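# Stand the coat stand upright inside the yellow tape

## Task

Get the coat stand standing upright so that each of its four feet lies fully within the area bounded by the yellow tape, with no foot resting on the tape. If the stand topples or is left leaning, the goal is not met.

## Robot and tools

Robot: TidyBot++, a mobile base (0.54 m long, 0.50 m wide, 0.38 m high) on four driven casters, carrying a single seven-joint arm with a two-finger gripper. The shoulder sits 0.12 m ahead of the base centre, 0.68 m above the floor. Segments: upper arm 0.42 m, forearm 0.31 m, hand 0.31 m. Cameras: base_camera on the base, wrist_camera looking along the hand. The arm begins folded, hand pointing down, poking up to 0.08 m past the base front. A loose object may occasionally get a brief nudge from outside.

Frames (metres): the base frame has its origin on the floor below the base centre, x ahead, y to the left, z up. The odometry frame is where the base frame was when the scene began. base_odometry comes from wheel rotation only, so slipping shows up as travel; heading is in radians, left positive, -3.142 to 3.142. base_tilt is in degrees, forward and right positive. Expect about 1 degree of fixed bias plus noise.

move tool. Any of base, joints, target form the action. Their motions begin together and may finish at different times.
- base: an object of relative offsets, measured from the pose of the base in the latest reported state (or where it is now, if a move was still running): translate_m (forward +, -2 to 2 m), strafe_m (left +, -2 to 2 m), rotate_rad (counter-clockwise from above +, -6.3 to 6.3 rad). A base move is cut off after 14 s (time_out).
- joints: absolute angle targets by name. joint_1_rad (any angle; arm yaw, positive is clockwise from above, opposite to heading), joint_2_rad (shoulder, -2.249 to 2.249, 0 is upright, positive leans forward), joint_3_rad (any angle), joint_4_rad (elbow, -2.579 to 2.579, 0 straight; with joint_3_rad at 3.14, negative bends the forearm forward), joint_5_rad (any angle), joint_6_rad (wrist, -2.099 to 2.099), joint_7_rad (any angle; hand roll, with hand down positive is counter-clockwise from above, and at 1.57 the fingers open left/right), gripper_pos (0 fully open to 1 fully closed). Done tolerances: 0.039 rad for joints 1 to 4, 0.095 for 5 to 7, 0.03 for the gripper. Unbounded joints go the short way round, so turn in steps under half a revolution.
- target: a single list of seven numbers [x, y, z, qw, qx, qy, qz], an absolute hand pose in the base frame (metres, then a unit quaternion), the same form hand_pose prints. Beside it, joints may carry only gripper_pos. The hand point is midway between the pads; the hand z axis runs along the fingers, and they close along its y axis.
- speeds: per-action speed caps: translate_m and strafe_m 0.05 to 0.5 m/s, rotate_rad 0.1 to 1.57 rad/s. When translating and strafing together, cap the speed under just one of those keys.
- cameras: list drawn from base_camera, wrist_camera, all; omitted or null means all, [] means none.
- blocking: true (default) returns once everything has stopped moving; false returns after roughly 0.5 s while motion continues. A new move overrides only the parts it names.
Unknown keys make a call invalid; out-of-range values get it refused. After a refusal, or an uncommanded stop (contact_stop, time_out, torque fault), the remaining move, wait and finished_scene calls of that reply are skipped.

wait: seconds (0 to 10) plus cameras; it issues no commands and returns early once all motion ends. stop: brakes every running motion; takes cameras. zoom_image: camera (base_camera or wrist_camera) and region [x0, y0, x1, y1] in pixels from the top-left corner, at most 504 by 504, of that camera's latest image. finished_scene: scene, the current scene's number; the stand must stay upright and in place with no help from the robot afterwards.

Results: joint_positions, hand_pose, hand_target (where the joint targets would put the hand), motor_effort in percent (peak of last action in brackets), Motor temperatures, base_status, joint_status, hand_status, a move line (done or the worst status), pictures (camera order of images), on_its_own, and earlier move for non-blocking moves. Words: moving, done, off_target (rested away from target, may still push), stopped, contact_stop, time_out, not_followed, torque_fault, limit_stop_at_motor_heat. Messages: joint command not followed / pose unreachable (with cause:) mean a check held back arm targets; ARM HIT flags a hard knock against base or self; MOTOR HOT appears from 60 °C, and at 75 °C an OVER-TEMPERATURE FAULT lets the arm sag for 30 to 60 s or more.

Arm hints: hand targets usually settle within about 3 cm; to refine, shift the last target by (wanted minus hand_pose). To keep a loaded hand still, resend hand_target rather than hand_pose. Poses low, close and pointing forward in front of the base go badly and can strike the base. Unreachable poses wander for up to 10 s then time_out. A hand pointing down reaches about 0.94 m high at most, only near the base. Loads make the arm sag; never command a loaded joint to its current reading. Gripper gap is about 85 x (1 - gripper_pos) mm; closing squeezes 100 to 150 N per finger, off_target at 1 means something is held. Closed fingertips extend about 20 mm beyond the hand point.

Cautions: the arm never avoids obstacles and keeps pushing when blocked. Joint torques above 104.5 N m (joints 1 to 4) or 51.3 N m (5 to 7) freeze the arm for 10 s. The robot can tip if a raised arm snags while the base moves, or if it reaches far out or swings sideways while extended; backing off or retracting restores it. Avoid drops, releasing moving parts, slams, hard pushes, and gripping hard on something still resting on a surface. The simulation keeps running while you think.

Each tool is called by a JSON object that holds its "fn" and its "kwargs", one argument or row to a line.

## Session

{"fn": "move", "kwargs": {
  "joints": {"joint_6_rad": -0.1}
}}

Scene clock: 1.53 s.
Motor temperatures (°C): [31 35 29 30 35 38 32]
move: done
base_odometry: x=+0.000 y=+0.000 heading=+0.000
base_tilt: forward=+0.3 right=+0.5
base_status: not commanded
joint_positions: joint_1_rad=-0.048 joint_2_rad=-0.364 joint_3_rad=+3.099 joint_4_rad=-2.547 joint_5_rad=+0.028 joint_6_rad=-0.132 joint_7_rad=+1.521 gripper_pos=+0.000
joint_status: all done
motor_effort: joint_1_rad=-2(2) joint_2_rad=-5(6) joint_3_rad=+1(1) joint_4_rad=+19(19) joint_5_rad=+0(1) joint_6_rad=+7(7) joint_7_rad=+0(1)
hand_pose: x=+0.4538 y=+0.0298 z=+0.6836 quat_wxyz=(-0.013, +0.915, +0.033, +0.402) (m; base frame)
hand_target: x=+0.4595 y=+0.0307 z=+0.6898 quat_wxyz=(-0.015, +0.909, +0.033, +0.415) (m; base frame)
hand_status: not commanded
pictures: base_camera, wrist_camera
Images, in order (width x height): base_camera 644x364, wrist_camera 644x476.

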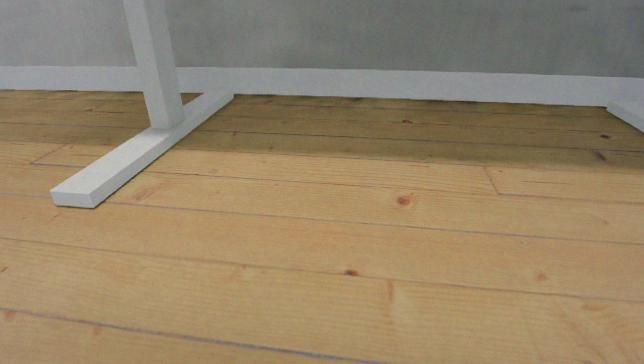

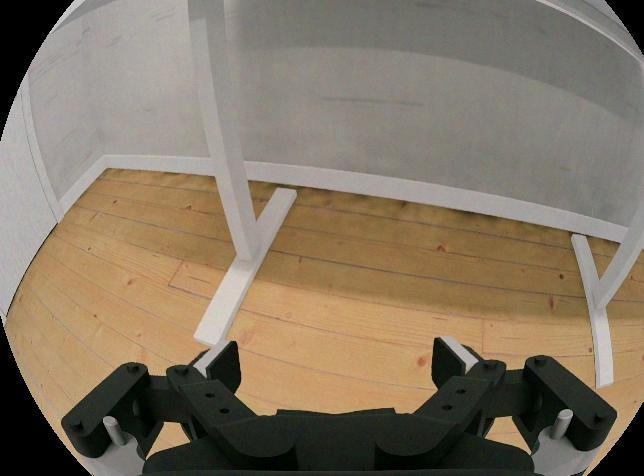

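{"fn": "move", "kwargs": {
  "base": {"rotate_rad": 2.8}
}}

Scene clock: 9.43 s.
move: done
base_odometry: x=+0.000 y=+0.000 heading=+2.799
base_tilt: forward=+0.3 right=+0.5
base_status: done
joint_positions: joint_1_rad=-0.048 joint_2_rad=-0.364 joint_3_rad=+3.099 joint_4_rad=-2.547 joint_5_rad=+0.028 joint_6_rad=-0.130 joint_7_rad=+1.521 gripper_pos=+0.000
joint_status: not commanded
motor_effort: joint_1_rad=-1(2) joint_2_rad=-5(6) joint_3_rad=+1(2) joint_4_rad=+19(19) joint_5_rad=+0(1) joint_6_rad=+6(7) joint_7_rad=+0(1)
hand_pose: x=+0.4542 y=+0.0298 z=+0.6839 quat_wxyz=(-0.013, +0.915, +0.033, +0.403) (m; base frame)
hand_target: x=+0.4595 y=+0.0307 z=+0.6898 quat_wxyz=(-0.015, +0.909, +0.033, +0.415) (m; base frame)
hand_status: not commanded
pictures: base_camera, wrist_camera
Images, in order (width x height): base_camera 644x364, wrist_camera 644x476.

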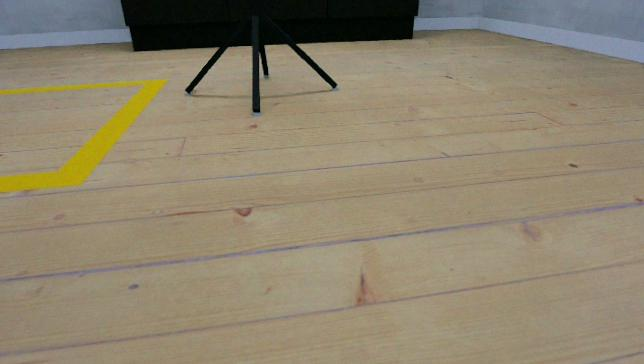

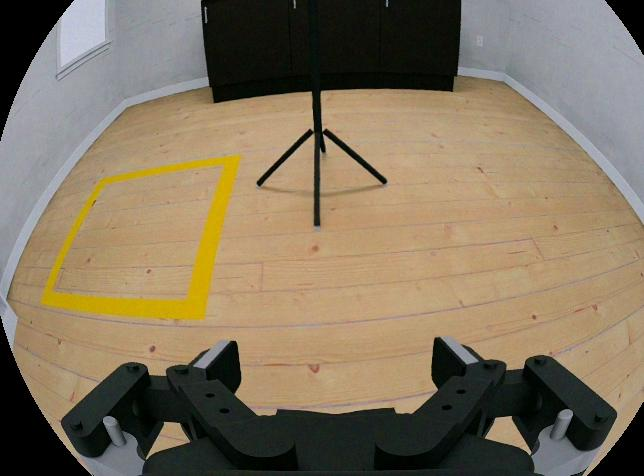

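{"fn": "move", "kwargs": {
  "base": {"translate_m": 0.528, "strafe_m": 0.155},
  "joints": {"joint_1_rad": 0.0, "joint_2_rad": 0.592, "joint_3_rad": 3.1416, "joint_4_rad": -2.095, "joint_5_rad": 0.0, "joint_6_rad": 1.13, "joint_7_rad": 1.571}
}}

Scene clock: 29.80 s.
move: done
base_odometry: x=-0.550 y=+0.031 heading=+2.800
base_tilt: forward=+0.3 right=+0.5
base_status: done
joint_positions: joint_1_rad=-0.026 joint_2_rad=+0.593 joint_3_rad=+3.128 joint_4_rad=-2.106 joint_5_rad=+0.028 joint_6_rad=+1.096 joint_7_rad=+1.522 gripper_pos=+0.000
joint_status: all done
motor_effort: joint_1_rad=+0(3) joint_2_rad=-34(36) joint_3_rad=+0(2) joint_4_rad=+14(21) joint_5_rad=+0(2) joint_6_rad=+8(9) joint_7_rad=+0(1)
hand_pose: x=+0.7990 y=+0.0342 z=+0.7366 quat_wxyz=(-0.037, +0.718, +0.006, +0.695) (m; base frame)
hand_target: x=+0.8031 y=+0.0013 z=+0.7528 quat_wxyz=(+0.000, +0.702, +0.000, +0.712) (m; base frame)
hand_status: not commanded
pictures: base_camera, wrist_camera
Images, in order (width x height): base_camera 644x364, wrist_camera 644x476.

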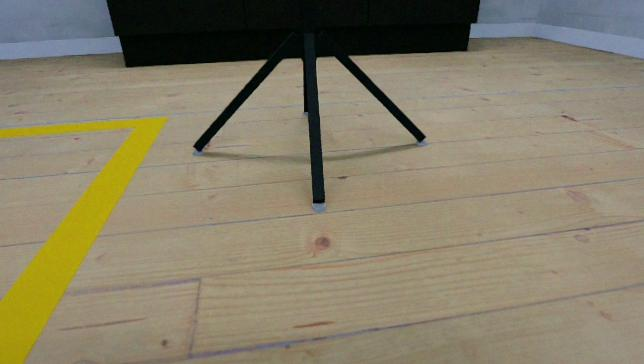

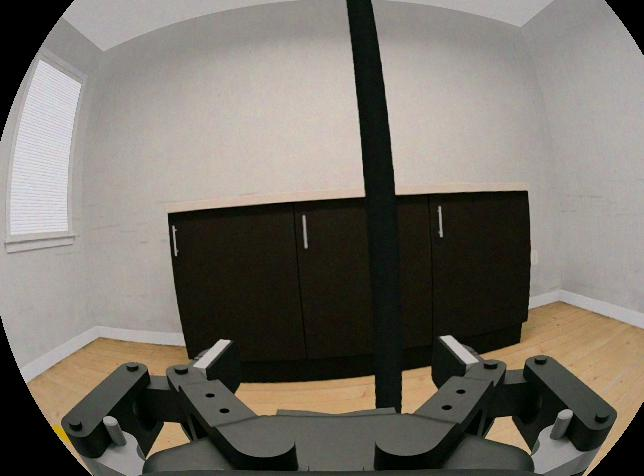

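{"fn": "move", "kwargs": {
  "joints": {"joint_1_rad": 0.05, "joint_7_rad": 1.62}
}}

Scene clock: 81.60 s.
move: done
base_odometry: x=-0.550 y=+0.031 heading=+2.800
base_tilt: forward=+0.4 right=+0.5
base_status: not commanded
joint_positions: joint_1_rad=+0.032 joint_2_rad=+0.593 joint_3_rad=+3.136 joint_4_rad=-2.106 joint_5_rad=+0.028 joint_6_rad=+1.098 joint_7_rad=+1.572 gripper_pos=+0.000
joint_status: all done
motor_effort: joint_1_rad=+0(3) joint_2_rad=-34(35) joint_3_rad=+0(1) joint_4_rad=+13(14) joint_5_rad=+0(1) joint_6_rad=+9(9) joint_7_rad=+0(1)
hand_pose: x=+0.7999 y=-0.0100 z=+0.7371 quat_wxyz=(+0.004, +0.718, +0.003, +0.696) (m; base frame)
hand_target: x=+0.8023 y=-0.0328 z=+0.7528 quat_wxyz=(+0.035, +0.702, +0.000, +0.711) (m; base frame)
hand_status: not commanded
pictures: base_camera, wrist_camera
Images, in order (width x height): base_camera 644x364, wrist_camera 644x476.

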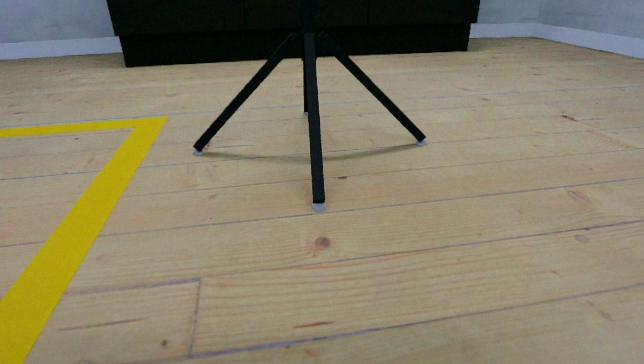

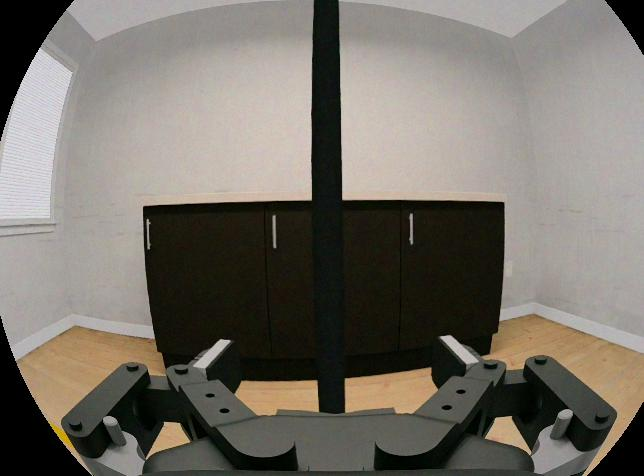

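{"fn": "move", "kwargs": {
  "base": {"translate_m": 0.2},
  "speeds": {"translate_m": 0.2}
}}

Scene clock: 88.57 s.
move: done
base_odometry: x=-0.738 y=+0.098 heading=+2.800
base_tilt: forward=+0.4 right=+0.4
base_status: done
joint_positions: joint_1_rad=+0.032 joint_2_rad=+0.595 joint_3_rad=+3.136 joint_4_rad=-2.103 joint_5_rad=+0.028 joint_6_rad=+1.100 joint_7_rad=+1.572 gripper_pos=+0.000
joint_status: not commanded
motor_effort: joint_1_rad=+0(3) joint_2_rad=-35(36) joint_3_rad=+0(1) joint_4_rad=+14(15) joint_5_rad=-1(1) joint_6_rad=+9(9) joint_7_rad=+0(1)
hand_pose: x=+0.8007 y=-0.0101 z=+0.7381 quat_wxyz=(+0.004, +0.717, +0.003, +0.697) (m; base frame)
hand_target: x=+0.8023 y=-0.0328 z=+0.7528 quat_wxyz=(+0.035, +0.702, +0.000, +0.711) (m; base frame)
hand_status: not commanded
pictures: base_camera, wrist_camera
Images, in order (width x height): base_camera 644x364, wrist_camera 644x476.

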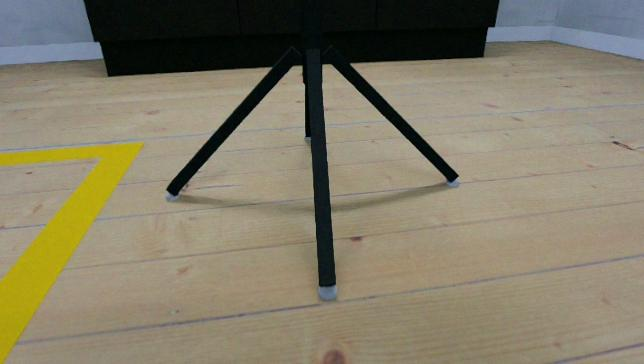

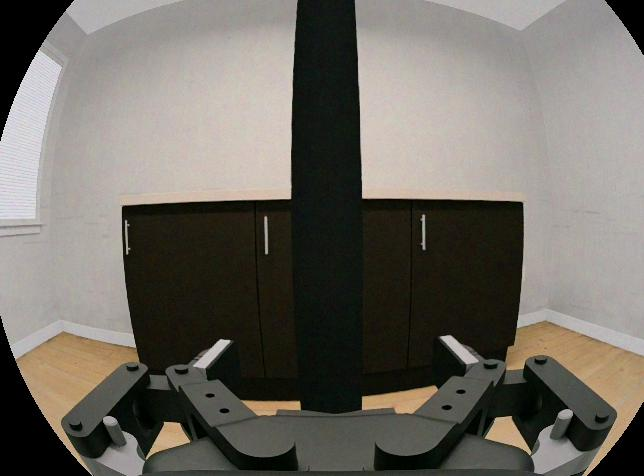

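{"fn": "move", "kwargs": {
  "base": {"translate_m": 0.022},
  "speeds": {"translate_m": 0.1},
  "cameras": []
}}

{"fn": "move", "kwargs": {
  "joints": {"gripper_pos": 0.85}
}}

Scene clock: 98.03 s.
move: done
base_odometry: x=-0.759 y=+0.105 heading=+2.801
base_tilt: forward=+0.4 right=+0.5
base_status: done
joint_positions: joint_1_rad=+0.033 joint_2_rad=+0.598 joint_3_rad=+3.136 joint_4_rad=-2.098 joint_5_rad=+0.028 joint_6_rad=+1.100 joint_7_rad=+1.572 gripper_pos=+0.000
joint_status: not commanded
motor_effort: joint_1_rad=+0(2) joint_2_rad=-35(36) joint_3_rad=+0(1) joint_4_rad=+14(15) joint_5_rad=-1(1) joint_6_rad=+8(9) joint_7_rad=+0(1)
hand_pose: x=+0.8023 y=-0.0105 z=+0.7379 quat_wxyz=(+0.005, +0.716, +0.002, +0.698) (m; base frame)
hand_target: x=+0.8023 y=-0.0328 z=+0.7528 quat_wxyz=(+0.035, +0.702, +0.000, +0.711) (m; base frame)
hand_status: not commanded
pictures: none
No camera images: "cameras" was empty.

Scene clock: 99.07 s.
move: off_target
base_odometry: x=-0.759 y=+0.105 heading=+2.801
base_tilt: forward=+0.3 right=+0.4
base_status: not commanded
joint_positions: joint_1_rad=+0.033 joint_2_rad=+0.598 joint_3_rad=+3.134 joint_4_rad=-2.099 joint_5_rad=+0.028 joint_6_rad=+1.102 joint_7_rad=+1.572 gripper_pos=+0.678
joint_status: gripper_pos off_target (ended at +0.678, target +0.850)
motor_effort: joint_1_rad=+2(6) joint_2_rad=-34(36) joint_3_rad=+2(5) joint_4_rad=+14(16) joint_5_rad=-2(4) joint_6_rad=+8(10) joint_7_rad=+0(1)
hand_pose: x=+0.8021 y=-0.0088 z=+0.7379 quat_wxyz=(+0.003, +0.716, +0.003, +0.698) (m; base frame)
hand_target: x=+0.8023 y=-0.0328 z=+0.7528 quat_wxyz=(+0.035, +0.702, +0.000, +0.711) (m; base frame)
hand_status: not commanded
pictures: base_camera, wrist_camera
Images, in order (width x height): base_camera 644x364, wrist_camera 644x476.

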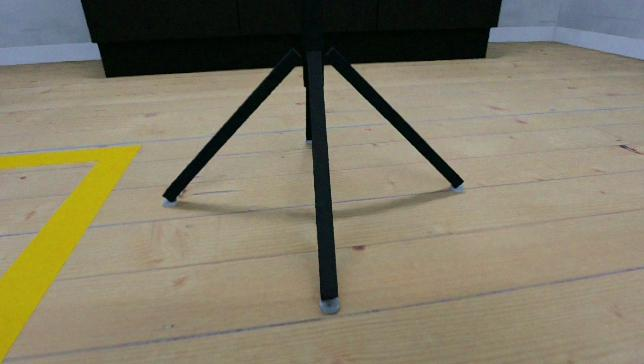

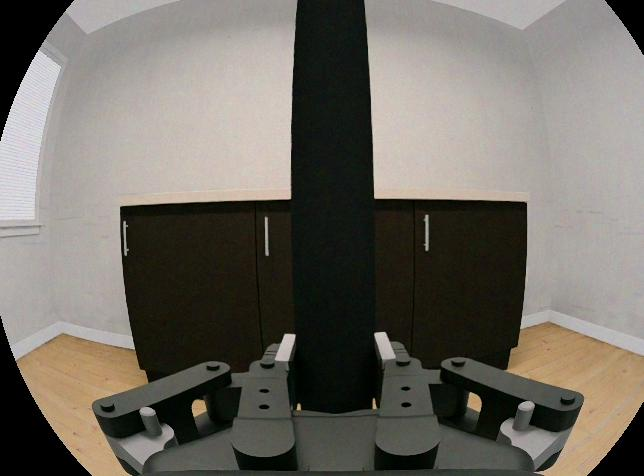

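{"fn": "move", "kwargs": {
  "joints": {"joint_2_rad": 0.45, "joint_4_rad": -2.02, "joint_6_rad": 1.22},
  "cameras": []
}}

{"fn": "move", "kwargs": {
  "joints": {"joint_2_rad": 0.352, "joint_4_rad": -1.972, "joint_6_rad": 1.28},
  "cameras": []
}}

{"fn": "move", "kwargs": {
  "joints": {"joint_2_rad": 0.29, "joint_4_rad": -1.945, "joint_6_rad": 1.25}
}}

Scene clock: 108.63 s.
move: off_target
base_odometry: x=-0.759 y=+0.105 heading=+2.801
base_tilt: forward=+0.4 right=+0.4
base_status: not commanded
joint_positions: joint_1_rad=+0.032 joint_2_rad=+0.596 joint_3_rad=+3.134 joint_4_rad=-2.099 joint_5_rad=+0.028 joint_6_rad=+1.104 joint_7_rad=+1.572 gripper_pos=+0.678
joint_status: joint_2_rad off_target (ended at +0.596, target +0.450); joint_4_rad off_target (ended at -2.099, target -2.020); joint_6_rad off_target (ended at +1.104, target +1.220)
motor_effort: joint_1_rad=+1(2) joint_2_rad=-52(52) joint_3_rad=+1(2) joint_4_rad=+27(27) joint_5_rad=-2(2) joint_6_rad=+22(22) joint_7_rad=+0(1)
hand_pose: x=+0.8021 y=-0.0087 z=+0.7399 quat_wxyz=(+0.003, +0.714, +0.003, +0.700) (m; base frame)
hand_target: x=+0.7923 y=-0.0323 z=+0.9128 quat_wxyz=(+0.040, +0.585, +0.000, +0.810) (m; base frame)
hand_status: not commanded
pictures: none
No camera images: "cameras" was empty.

Scene clock: 109.53 s.
move: off_target
base_odometry: x=-0.759 y=+0.105 heading=+2.801
base_tilt: forward=+0.4 right=+0.5
base_status: not commanded
joint_positions: joint_1_rad=+0.032 joint_2_rad=+0.594 joint_3_rad=+3.134 joint_4_rad=-2.099 joint_5_rad=+0.028 joint_6_rad=+1.104 joint_7_rad=+1.572 gripper_pos=+0.678
joint_status: joint_2_rad off_target (ended at +0.594, target +0.352); joint_4_rad off_target (ended at -2.099, target -1.972); joint_6_rad off_target (ended at +1.104, target +1.280)
motor_effort: joint_1_rad=+0(1) joint_2_rad=-68(68) joint_3_rad=+0(1) joint_4_rad=+36(36) joint_5_rad=-1(2) joint_6_rad=+33(33) joint_7_rad=+0(1)
hand_pose: x=+0.8020 y=-0.0087 z=+0.7416 quat_wxyz=(+0.003, +0.713, +0.003, +0.701) (m; base frame)
hand_target: x=+0.7617 y=-0.0308 z=+1.0183 quat_wxyz=(+0.043, +0.499, +0.000, +0.866) (m; base frame)
hand_status: not commanded
pictures: none
No camera images: "cameras" was empty.

Scene clock: 110.57 s.
move: off_target
base_odometry: x=-0.759 y=+0.105 heading=+2.801
base_tilt: forward=+0.4 right=+0.5
base_status: not commanded
joint_positions: joint_1_rad=+0.032 joint_2_rad=+0.529 joint_3_rad=+3.134 joint_4_rad=-2.081 joint_5_rad=+0.028 joint_6_rad=+1.098 joint_7_rad=+1.572 gripper_pos=+0.678
joint_status: joint_2_rad off_target (ended at +0.529, target +0.290); joint_4_rad off_target (ended at -2.081, target -1.945); joint_6_rad off_target (ended at +1.098, target +1.250)
motor_effort: joint_1_rad=-1(1) joint_2_rad=-67(73) joint_3_rad=-1(1) joint_4_rad=+38(39) joint_5_rad=+0(1) joint_6_rad=+32(37) joint_7_rad=+0(1)
hand_pose: x=+0.8014 y=-0.0087 z=+0.7922 quat_wxyz=(+0.004, +0.686, +0.004, +0.727) (m; base frame)
hand_target: x=+0.7455 y=-0.0300 z=+1.0633 quat_wxyz=(+0.044, +0.473, +0.000, +0.880) (m; base frame)
hand_status: not commanded
pictures: base_camera, wrist_camera
Images, in order (width x height): base_camera 644x364, wrist_camera 644x476.

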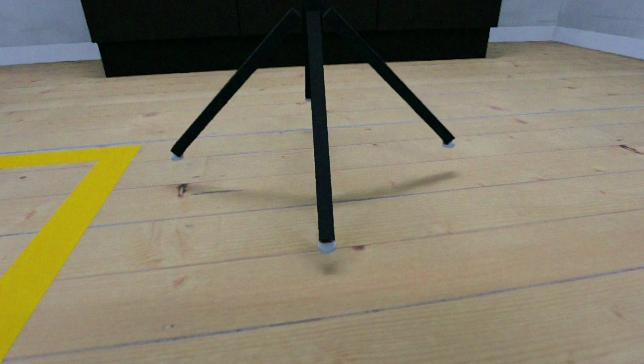

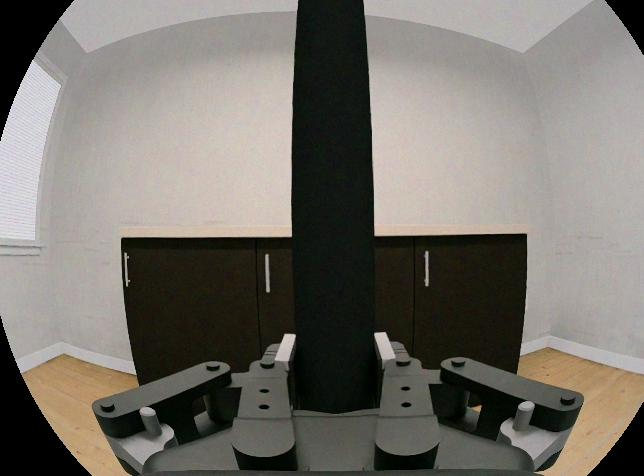

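{"fn": "move", "kwargs": {
  "joints": {"joint_2_rad": 0.26, "joint_4_rad": -1.935, "joint_6_rad": 1.16},
  "base": {"translate_m": -0.285, "strafe_m": 0.775},
  "speeds": {"strafe_m": 0.3}
}}

Scene clock: 133.30 s.
Motor temperatures (°C): [31 41 29 30 35 40 32]
move: off_target
base_odometry: x=-0.749 y=-0.721 heading=+2.801
base_tilt: forward=+0.4 right=+0.4
base_status: done
joint_positions: joint_1_rad=+0.047 joint_2_rad=+0.499 joint_3_rad=+3.140 joint_4_rad=-2.068 joint_5_rad=+0.023 joint_6_rad=+1.036 joint_7_rad=+1.576 gripper_pos=+0.678
joint_status: joint_2_rad off_target (ended at +0.499, target +0.260); joint_4_rad off_target (ended at -2.068, target -1.935); joint_6_rad off_target (ended at +1.036, target +1.160)
motor_effort: joint_1_rad=-1(6) joint_2_rad=-67(70) joint_3_rad=+0(4) joint_4_rad=+39(40) joint_5_rad=+0(3) joint_6_rad=+34(35) joint_7_rad=+0(1)
hand_pose: x=+0.8018 y=-0.0238 z=+0.8001 quat_wxyz=(+0.016, +0.693, -0.003, +0.721) (m; base frame)
hand_target: x=+0.7492 y=-0.0302 z=+1.0636 quat_wxyz=(+0.043, +0.495, +0.000, +0.868) (m; base frame)
hand_status: not commanded
pictures: base_camera, wrist_camera
Images, in order (width x height): base_camera 644x364, wrist_camera 644x476.

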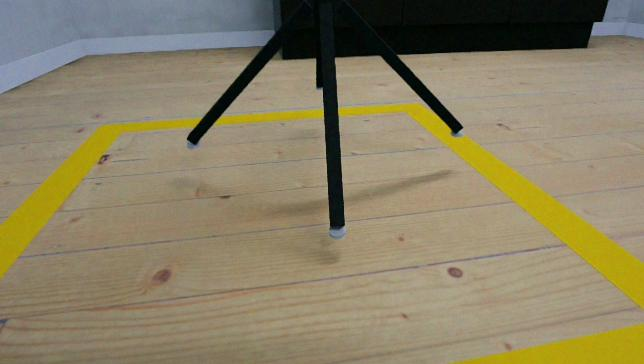

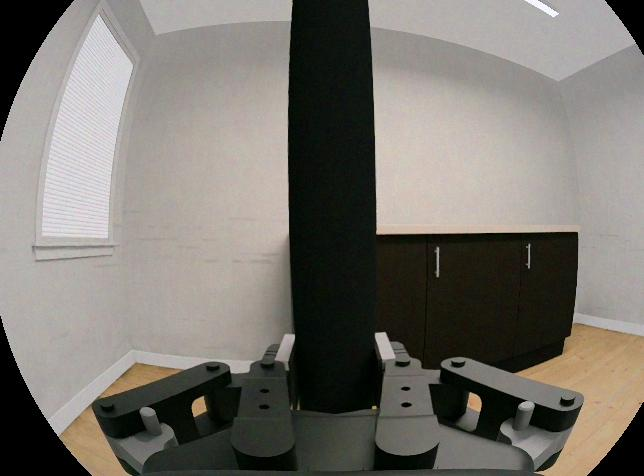

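{"fn": "move", "kwargs": {
  "joints": {"joint_2_rad": 0.26, "joint_4_rad": -1.935, "joint_6_rad": 1.095},
  "base": {"translate_m": 0.03, "strafe_m": 0.08},
  "speeds": {"strafe_m": 0.15}
}}

Scene clock: 173.40 s.
Motor temperatures (°C): [31 46 29 32 35 41 32]
move: off_target
base_odometry: x=-0.804 y=-0.786 heading=+2.802
base_tilt: forward=+0.4 right=+0.4
base_status: done
joint_positions: joint_1_rad=+0.046 joint_2_rad=+0.489 joint_3_rad=+3.141 joint_4_rad=-2.065 joint_5_rad=+0.017 joint_6_rad=+0.978 joint_7_rad=+1.580 gripper_pos=+0.678
joint_status: joint_2_rad off_target (ended at +0.489, target +0.260); joint_4_rad off_target (ended at -2.065, target -1.935); joint_6_rad off_target (ended at +0.978, target +1.095)
motor_effort: joint_1_rad=-2(6) joint_2_rad=-67(70) joint_3_rad=+0(4) joint_4_rad=+40(42) joint_5_rad=+0(4) joint_6_rad=+33(35) joint_7_rad=+0(1)
hand_pose: x=+0.8016 y=-0.0253 z=+0.7898 quat_wxyz=(+0.018, +0.709, -0.005, +0.705) (m; base frame)
hand_target: x=+0.7589 y=-0.0307 z=+1.0459 quat_wxyz=(+0.042, +0.523, +0.000, +0.851) (m; base frame)
hand_status: not commanded
pictures: base_camera, wrist_camera
Images, in order (width x height): base_camera 644x364, wrist_camera 644x476.

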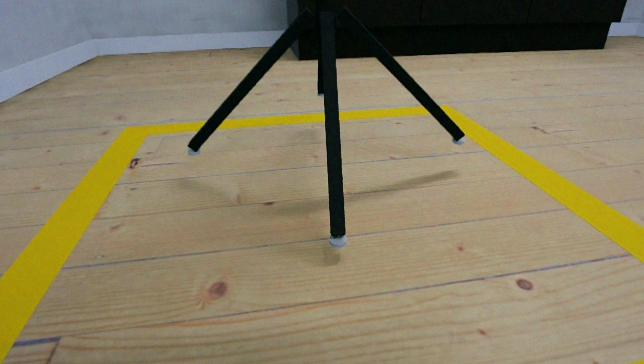

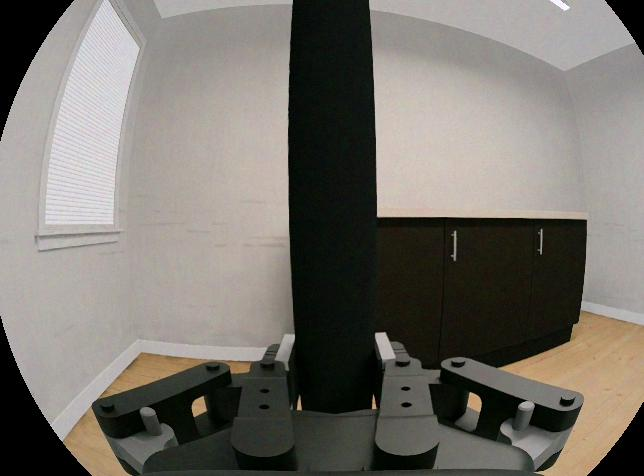

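{"fn": "move", "kwargs": {
  "joints": {"joint_2_rad": 0.23, "joint_4_rad": -1.925, "joint_6_rad": 0.955}
}}

Scene clock: 203.83 s.
move: off_target
base_odometry: x=-0.804 y=-0.786 heading=+2.802
base_tilt: forward=+0.4 right=+0.4
base_status: not commanded
joint_positions: joint_1_rad=+0.046 joint_2_rad=+0.461 joint_3_rad=+3.141 joint_4_rad=-2.058 joint_5_rad=+0.017 joint_6_rad=+0.837 joint_7_rad=+1.580 gripper_pos=+0.678
joint_status: joint_2_rad off_target (ended at +0.461, target +0.230); joint_4_rad off_target (ended at -2.058, target -1.925); joint_6_rad off_target (ended at +0.837, target +0.955)
motor_effort: joint_1_rad=-1(2) joint_2_rad=-68(71) joint_3_rad=+0(1) joint_4_rad=+42(43) joint_5_rad=+0(1) joint_6_rad=+35(35) joint_7_rad=+0(1)
hand_pose: x=+0.7985 y=-0.0256 z=+0.7693 quat_wxyz=(+0.017, +0.745, -0.005, +0.667) (m; base frame)
hand_target: x=+0.7665 y=-0.0310 z=+1.0309 quat_wxyz=(+0.041, +0.565, +0.000, +0.824) (m; base frame)
hand_status: not commanded
pictures: base_camera, wrist_camera
Images, in order (width x height): base_camera 644x364, wrist_camera 644x476.

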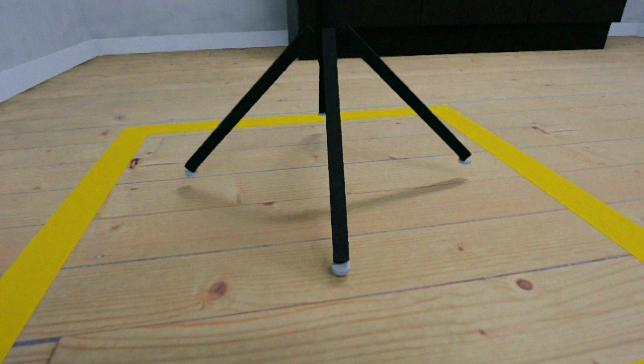

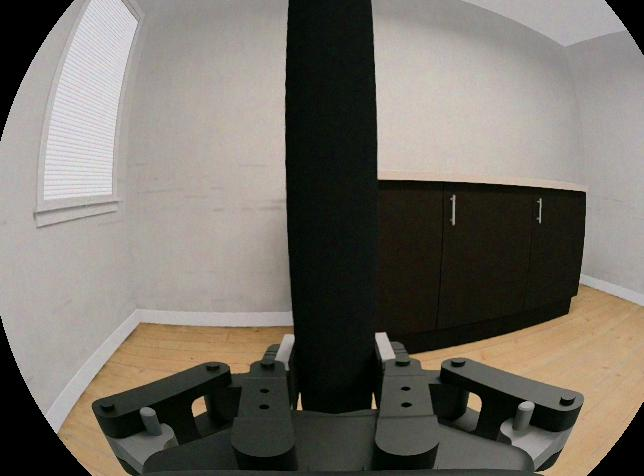

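{"fn": "move", "kwargs": {
  "joints": {"joint_2_rad": 0.24, "joint_4_rad": -1.929, "joint_6_rad": 0.915},
  "base": {"strafe_m": 0.012},
  "speeds": {"strafe_m": 0.05}
}}

Scene clock: 228.13 s.
Motor temperatures (°C): [31 51 29 33 35 42 32]
move: off_target
base_odometry: x=-0.809 y=-0.798 heading=+2.801
base_tilt: forward=+0.4 right=+0.5
base_status: done
joint_positions: joint_1_rad=+0.045 joint_2_rad=+0.459 joint_3_rad=+3.140 joint_4_rad=-2.055 joint_5_rad=+0.017 joint_6_rad=+0.806 joint_7_rad=+1.582 gripper_pos=+0.678
joint_status: joint_2_rad off_target (ended at +0.459, target +0.240); joint_4_rad off_target (ended at -2.055, target -1.929); joint_6_rad off_target (ended at +0.806, target +0.915)
motor_effort: joint_1_rad=+0(4) joint_2_rad=-67(68) joint_3_rad=+0(3) joint_4_rad=+41(41) joint_5_rad=-1(2) joint_6_rad=+34(34) joint_7_rad=+0(1)
hand_pose: x=+0.7979 y=-0.0246 z=+0.7623 quat_wxyz=(+0.017, +0.754, -0.004, +0.657) (m; base frame)
hand_target: x=+0.7738 y=-0.0314 z=+1.0105 quat_wxyz=(+0.040, +0.587, +0.000, +0.809) (m; base frame)
hand_status: not commanded
pictures: base_camera, wrist_camera
Images, in order (width x height): base_camera 644x364, wrist_camera 644x476.

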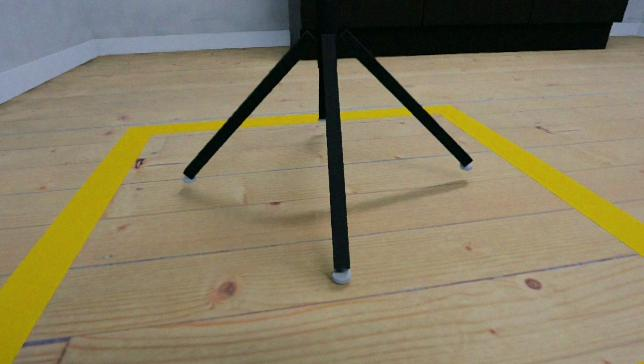

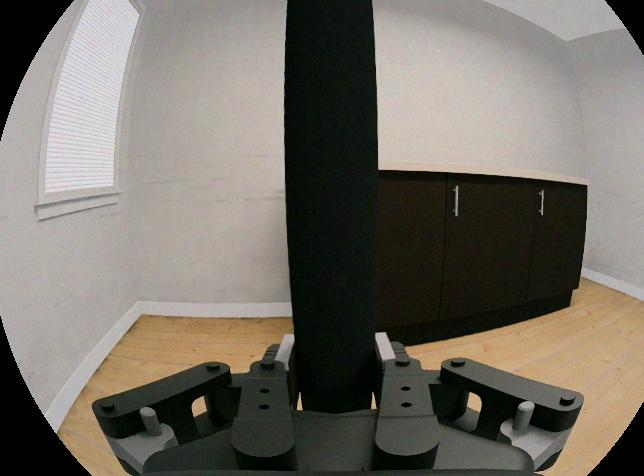

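{"fn": "move", "kwargs": {
  "joints": {"joint_2_rad": 0.24, "joint_4_rad": -1.929, "joint_6_rad": 0.86},
  "cameras": ["base_camera"]
}}

{"fn": "move", "kwargs": {
  "joints": {"joint_2_rad": 0.258, "joint_4_rad": -1.936, "joint_6_rad": 0.868},
  "cameras": ["base_camera"]
}}

Scene clock: 254.37 s.
move: off_target
base_odometry: x=-0.809 y=-0.798 heading=+2.801
base_tilt: forward=+0.4 right=+0.5
base_status: not commanded
joint_positions: joint_1_rad=+0.045 joint_2_rad=+0.452 joint_3_rad=+3.140 joint_4_rad=-2.051 joint_5_rad=+0.017 joint_6_rad=+0.742 joint_7_rad=+1.582 gripper_pos=+0.678
joint_status: joint_2_rad off_target (ended at +0.452, target +0.240); joint_4_rad off_target (ended at -2.051, target -1.929); joint_6_rad off_target (ended at +0.742, target +0.860)
motor_effort: joint_1_rad=-1(2) joint_2_rad=-68(68) joint_3_rad=+0(1) joint_4_rad=+41(42) joint_5_rad=-1(2) joint_6_rad=+34(35) joint_7_rad=+0(1)
hand_pose: x=+0.7955 y=-0.0247 z=+0.7495 quat_wxyz=(+0.017, +0.771, -0.004, +0.637) (m; base frame)
hand_target: x=+0.7787 y=-0.0317 z=+0.9941 quat_wxyz=(+0.039, +0.609, +0.000, +0.792) (m; base frame)
hand_status: not commanded
pictures: base_camera
Images, in order (width x height): base_camera 644x364.

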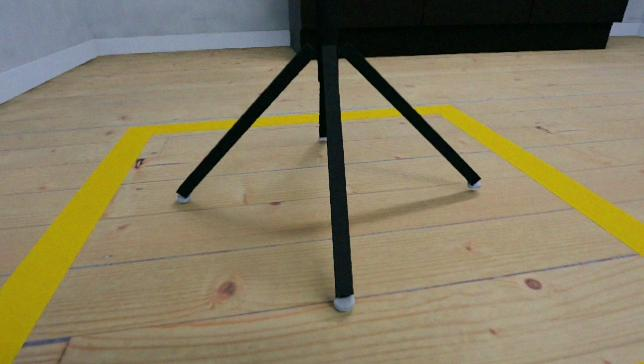

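Scene clock: 254.93 s.
move: off_target
base_odometry: x=-0.809 y=-0.798 heading=+2.801
base_tilt: forward=+0.4 right=+0.4
base_status: not commanded
joint_positions: joint_1_rad=+0.045 joint_2_rad=+0.455 joint_3_rad=+3.140 joint_4_rad=-2.052 joint_5_rad=+0.017 joint_6_rad=+0.743 joint_7_rad=+1.582 gripper_pos=+0.678
joint_status: joint_2_rad off_target (ended at +0.455, target +0.258); joint_4_rad off_target (ended at -2.052, target -1.936); joint_6_rad off_target (ended at +0.743, target +0.868)
motor_effort: joint_1_rad=-1(2) joint_2_rad=-67(68) joint_3_rad=+0(0) joint_4_rad=+41(42) joint_5_rad=+0(1) joint_6_rad=+34(34) joint_7_rad=+0(1)
hand_pose: x=+0.7953 y=-0.0247 z=+0.7471 quat_wxyz=(+0.017, +0.772, -0.004, +0.636) (m; base frame)
hand_target: x=+0.7829 y=-0.0319 z=+0.9806 quat_wxyz=(+0.039, +0.615, +0.000, +0.787) (m; base frame)
hand_status: not commanded
pictures: base_camera
Images, in order (width x height): base_camera 644x364.

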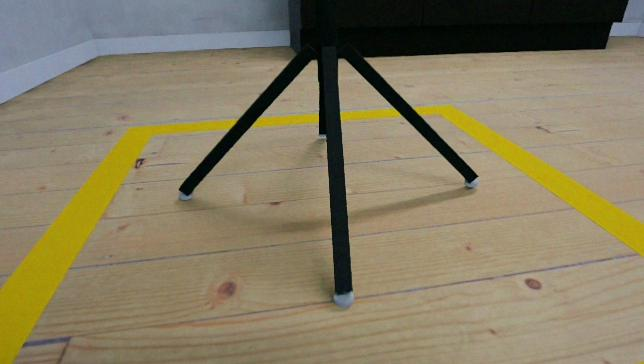

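{"fn": "move", "kwargs": {
  "joints": {"joint_2_rad": 0.285, "joint_4_rad": -1.947, "joint_6_rad": 0.89},
  "cameras": []
}}

{"fn": "move", "kwargs": {
  "joints": {"joint_2_rad": 0.315, "joint_4_rad": -1.963, "joint_6_rad": 0.885},
  "cameras": ["base_camera"]
}}

Scene clock: 264.03 s.
move: off_target
base_odometry: x=-0.809 y=-0.798 heading=+2.801
base_tilt: forward=+0.4 right=+0.4
base_status: not commanded
joint_positions: joint_1_rad=+0.045 joint_2_rad=+0.463 joint_3_rad=+3.140 joint_4_rad=-2.053 joint_5_rad=+0.017 joint_6_rad=+0.753 joint_7_rad=+1.582 gripper_pos=+0.678
joint_status: joint_2_rad off_target (ended at +0.463, target +0.285); joint_4_rad off_target (ended at -2.053, target -1.947); joint_6_rad off_target (ended at +0.753, target +0.890)
motor_effort: joint_1_rad=-1(3) joint_2_rad=-64(67) joint_3_rad=-1(2) joint_4_rad=+39(42) joint_5_rad=+0(1) joint_6_rad=+32(33) joint_7_rad=+0(0)
hand_pose: x=+0.7960 y=-0.0248 z=+0.7442 quat_wxyz=(+0.017, +0.772, -0.004, +0.636) (m; base frame)
hand_target: x=+0.7878 y=-0.0321 z=+0.9632 quat_wxyz=(+0.039, +0.622, +0.000, +0.782) (m; base frame)
hand_status: not commanded
pictures: none
No camera images: "cameras" was empty.

Scene clock: 264.67 s.
move: off_target
base_odometry: x=-0.809 y=-0.798 heading=+2.801
base_tilt: forward=+0.4 right=+0.5
base_status: not commanded
joint_positions: joint_1_rad=+0.045 joint_2_rad=+0.464 joint_3_rad=+3.141 joint_4_rad=-2.053 joint_5_rad=+0.017 joint_6_rad=+0.755 joint_7_rad=+1.582 gripper_pos=+0.678
joint_status: joint_2_rad off_target (ended at +0.464, target +0.315); joint_4_rad off_target (ended at -2.053, target -1.963); joint_6_rad off_target (ended at +0.755, target +0.885)
motor_effort: joint_1_rad=-3(4) joint_2_rad=-60(64) joint_3_rad=-2(2) joint_4_rad=+35(40) joint_5_rad=+1(2) joint_6_rad=+28(32) joint_7_rad=+1(1)
hand_pose: x=+0.7962 y=-0.0253 z=+0.7435 quat_wxyz=(+0.017, +0.772, -0.004, +0.636) (m; base frame)
hand_target: x=+0.7939 y=-0.0324 z=+0.9327 quat_wxyz=(+0.038, +0.642, +0.000, +0.766) (m; base frame)
hand_status: not commanded
pictures: base_camera
Images, in order (width x height): base_camera 644x364.

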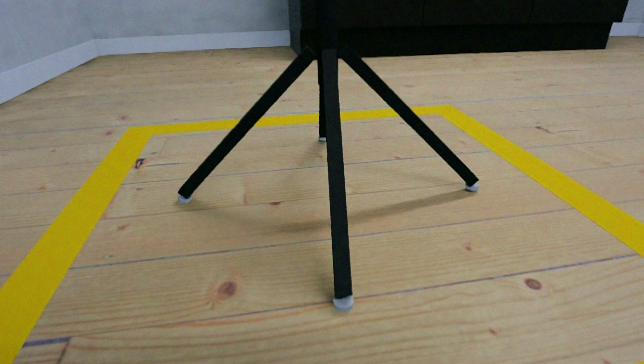

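{"fn": "move", "kwargs": {
  "joints": {"joint_2_rad": 0.36, "joint_4_rad": -1.985, "joint_6_rad": 0.865},
  "cameras": []
}}

{"fn": "move", "kwargs": {
  "joints": {"joint_2_rad": 0.40, "joint_4_rad": -2.01, "joint_6_rad": 0.84},
  "cameras": ["base_camera"]
}}

Scene clock: 270.10 s.
move: off_target
base_odometry: x=-0.809 y=-0.798 heading=+2.801
base_tilt: forward=+0.4 right=+0.5
base_status: not commanded
joint_positions: joint_1_rad=+0.046 joint_2_rad=+0.468 joint_3_rad=+3.142 joint_4_rad=-2.053 joint_5_rad=+0.017 joint_6_rad=+0.760 joint_7_rad=+1.582 gripper_pos=+0.678
joint_status: joint_2_rad off_target (ended at +0.468, target +0.360); joint_4_rad off_target (ended at -2.053, target -1.985); joint_6_rad off_target (ended at +0.760, target +0.865)
motor_effort: joint_1_rad=-5(6) joint_2_rad=-53(60) joint_3_rad=-3(3) joint_4_rad=+29(35) joint_5_rad=+2(3) joint_6_rad=+23(29) joint_7_rad=+1(2)
hand_pose: x=+0.7967 y=-0.0263 z=+0.7423 quat_wxyz=(+0.018, +0.771, -0.005, +0.636) (m; base frame)
hand_target: x=+0.8012 y=-0.0328 z=+0.8841 quat_wxyz=(+0.037, +0.674, +0.000, +0.738) (m; base frame)
hand_status: not commanded
pictures: none
No camera images: "cameras" was empty.

Scene clock: 270.80 s.
move: off_target
base_odometry: x=-0.809 y=-0.798 heading=+2.801
base_tilt: forward=+0.4 right=+0.4
base_status: not commanded
joint_positions: joint_1_rad=+0.046 joint_2_rad=+0.470 joint_3_rad=+3.143 joint_4_rad=-2.053 joint_5_rad=+0.017 joint_6_rad=+0.762 joint_7_rad=+1.582 gripper_pos=+0.678
joint_status: joint_2_rad off_target (ended at +0.470, target +0.400); joint_4_rad off_target (ended at -2.053, target -2.010); the others done
motor_effort: joint_1_rad=-4(6) joint_2_rad=-47(53) joint_3_rad=-3(3) joint_4_rad=+24(30) joint_5_rad=+2(3) joint_6_rad=+18(22) joint_7_rad=+2(2)
hand_pose: x=+0.7969 y=-0.0266 z=+0.7415 quat_wxyz=(+0.018, +0.771, -0.005, +0.636) (m; base frame)
hand_target: x=+0.8034 y=-0.0329 z=+0.8357 quat_wxyz=(+0.035, +0.707, +0.000, +0.707) (m; base frame)
hand_status: not commanded
pictures: base_camera
Images, in order (width x height): base_camera 644x364.

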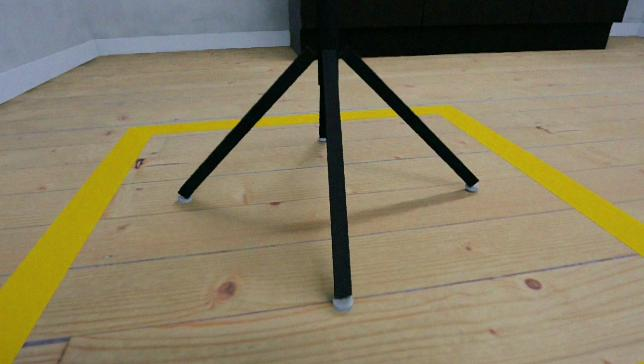

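{"fn": "move", "kwargs": {
  "joints": {"joint_2_rad": 0.44, "joint_4_rad": -2.035, "joint_6_rad": 0.81},
  "cameras": []
}}

{"fn": "move", "kwargs": {
  "joints": {"joint_2_rad": 0.47, "joint_4_rad": -2.052, "joint_6_rad": 0.79},
  "cameras": ["base_camera"]
}}

Scene clock: 283.60 s.
move: done
base_odometry: x=-0.809 y=-0.798 heading=+2.801
base_tilt: forward=+0.3 right=+0.5
base_status: not commanded
joint_positions: joint_1_rad=+0.046 joint_2_rad=+0.472 joint_3_rad=+3.143 joint_4_rad=-2.053 joint_5_rad=+0.017 joint_6_rad=+0.763 joint_7_rad=+1.582 gripper_pos=+0.678
joint_status: all done
motor_effort: joint_1_rad=-6(6) joint_2_rad=-40(46) joint_3_rad=-3(3) joint_4_rad=+19(24) joint_5_rad=+2(3) joint_6_rad=+13(19) joint_7_rad=+2(2)
hand_pose: x=+0.7970 y=-0.0268 z=+0.7407 quat_wxyz=(+0.018, +0.772, -0.005, +0.636) (m; base frame)
hand_target: x=+0.8017 y=-0.0328 z=+0.7862 quat_wxyz=(+0.033, +0.740, +0.000, +0.672) (m; base frame)
hand_status: not commanded
pictures: none
No camera images: "cameras" was empty.

Scene clock: 284.23 s.
move: done
base_odometry: x=-0.809 y=-0.798 heading=+2.801
base_tilt: forward=+0.4 right=+0.5
base_status: not commanded
joint_positions: joint_1_rad=+0.046 joint_2_rad=+0.474 joint_3_rad=+3.143 joint_4_rad=-2.053 joint_5_rad=+0.017 joint_6_rad=+0.764 joint_7_rad=+1.582 gripper_pos=+0.678
joint_status: all done
motor_effort: joint_1_rad=-5(6) joint_2_rad=-35(40) joint_3_rad=-3(3) joint_4_rad=+15(19) joint_5_rad=+2(3) joint_6_rad=+9(13) joint_7_rad=+2(2)
hand_pose: x=+0.7973 y=-0.0271 z=+0.7401 quat_wxyz=(+0.018, +0.772, -0.005, +0.636) (m; base frame)
hand_target: x=+0.7986 y=-0.0326 z=+0.7510 quat_wxyz=(+0.032, +0.762, +0.000, +0.647) (m; base frame)
hand_status: not commanded
pictures: base_camera
Images, in order (width x height): base_camera 644x364.

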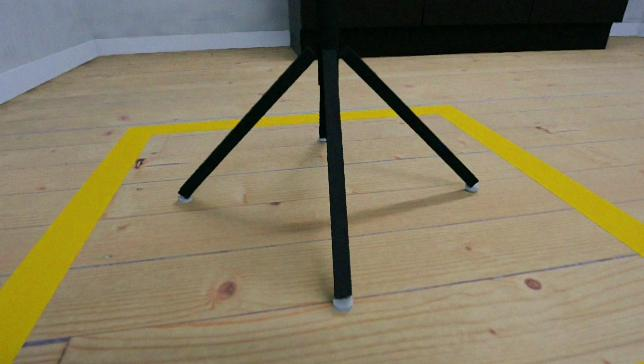

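{"fn": "move", "kwargs": {
  "joints": {"gripper_pos": 0.55},
  "cameras": ["base_camera"]
}}

{"fn": "move", "kwargs": {
  "joints": {"gripper_pos": 0.0}
}}

Scene clock: 289.23 s.
move: done
base_odometry: x=-0.809 y=-0.797 heading=+2.801
base_tilt: forward=+0.3 right=+0.5
base_status: not commanded
joint_positions: joint_1_rad=+0.048 joint_2_rad=+0.474 joint_3_rad=+3.143 joint_4_rad=-2.053 joint_5_rad=+0.015 joint_6_rad=+0.764 joint_7_rad=+1.583 gripper_pos=+0.550
joint_status: all done
motor_effort: joint_1_rad=-2(10) joint_2_rad=-33(36) joint_3_rad=+0(8) joint_4_rad=+16(16) joint_5_rad=+0(5) joint_6_rad=+8(10) joint_7_rad=+1(2)
hand_pose: x=+0.7974 y=-0.0288 z=+0.7403 quat_wxyz=(+0.019, +0.771, -0.006, +0.636) (m; base frame)
hand_target: x=+0.7986 y=-0.0326 z=+0.7510 quat_wxyz=(+0.032, +0.762, +0.000, +0.647) (m; base frame)
hand_status: not commanded
pictures: base_camera
Images, in order (width x height): base_camera 644x364.

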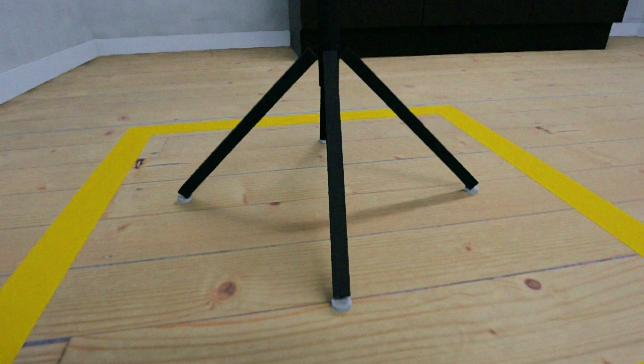

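Scene clock: 290.07 s.
move: done
base_odometry: x=-0.809 y=-0.797 heading=+2.801
base_tilt: forward=+0.3 right=+0.5
base_status: not commanded
joint_positions: joint_1_rad=+0.048 joint_2_rad=+0.474 joint_3_rad=+3.143 joint_4_rad=-2.053 joint_5_rad=+0.015 joint_6_rad=+0.764 joint_7_rad=+1.583 gripper_pos=+0.000
joint_status: all done
motor_effort: joint_1_rad=-1(2) joint_2_rad=-33(33) joint_3_rad=+0(0) joint_4_rad=+16(16) joint_5_rad=+0(1) joint_6_rad=+9(9) joint_7_rad=+0(1)
hand_pose: x=+0.7974 y=-0.0288 z=+0.7403 quat_wxyz=(+0.019, +0.771, -0.006, +0.636) (m; base frame)
hand_target: x=+0.7986 y=-0.0326 z=+0.7510 quat_wxyz=(+0.032, +0.762, +0.000, +0.647) (m; base frame)
hand_status: not commanded
pictures: base_camera, wrist_camera
Images, in order (width x height): base_camera 644x364, wrist_camera 644x476.

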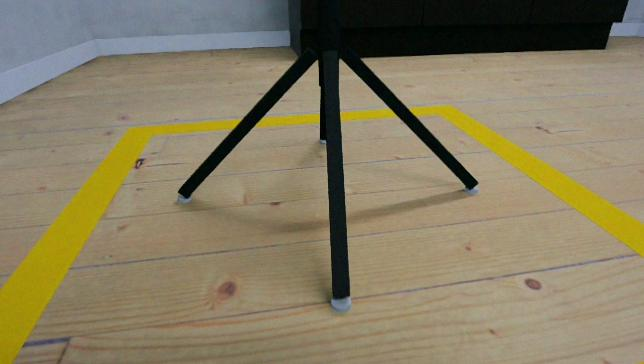

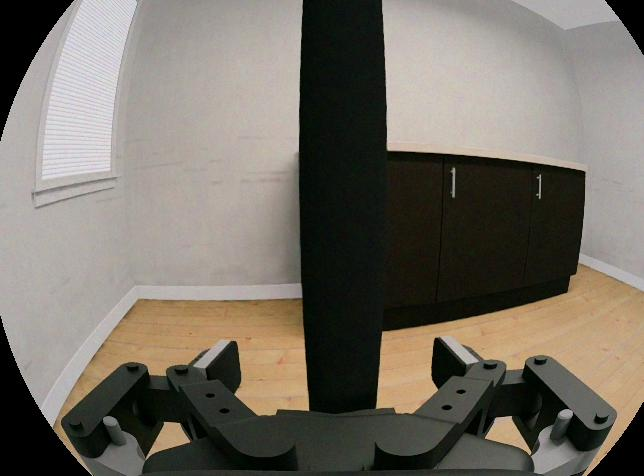

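{"fn": "move", "kwargs": {
  "base": {"translate_m": -0.3},
  "speeds": {"translate_m": 0.2}
}}

Scene clock: 295.87 s.
move: done
base_odometry: x=-0.526 y=-0.898 heading=+2.801
base_tilt: forward=+0.3 right=+0.4
base_status: done
joint_positions: joint_1_rad=+0.048 joint_2_rad=+0.475 joint_3_rad=+3.143 joint_4_rad=-2.053 joint_5_rad=+0.015 joint_6_rad=+0.765 joint_7_rad=+1.583 gripper_pos=+0.000
joint_status: not commanded
motor_effort: joint_1_rad=-1(2) joint_2_rad=-33(35) joint_3_rad=+0(1) joint_4_rad=+16(17) joint_5_rad=+0(1) joint_6_rad=+9(9) joint_7_rad=+0(1)
hand_pose: x=+0.7975 y=-0.0288 z=+0.7397 quat_wxyz=(+0.019, +0.772, -0.006, +0.636) (m; base frame)
hand_target: x=+0.7986 y=-0.0326 z=+0.7510 quat_wxyz=(+0.032, +0.762, +0.000, +0.647) (m; base frame)
hand_status: not commanded
pictures: base_camera, wrist_camera
Images, in order (width x height): base_camera 644x364, wrist_camera 644x476.

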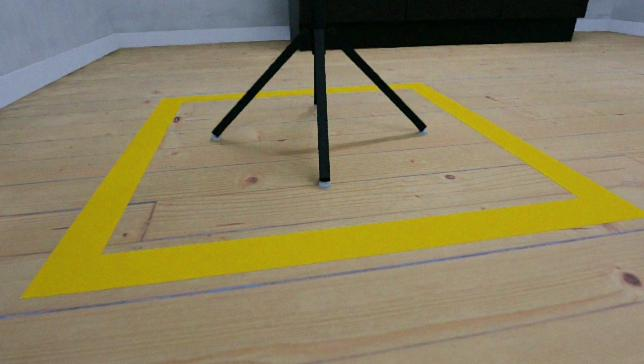

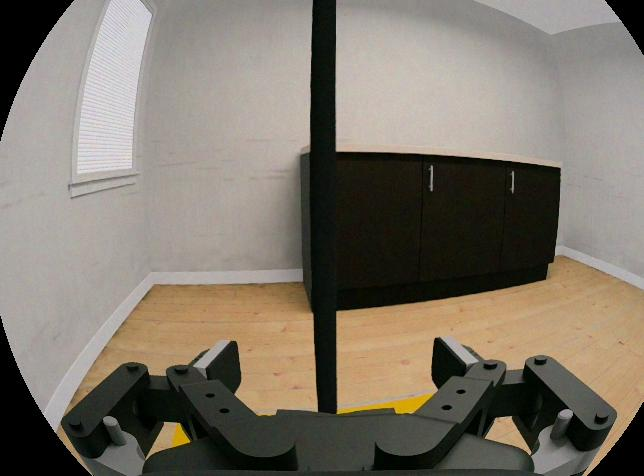

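{"fn": "finished_scene", "kwargs": {
  "scene": 3
}}

The scene is finished: the task was done.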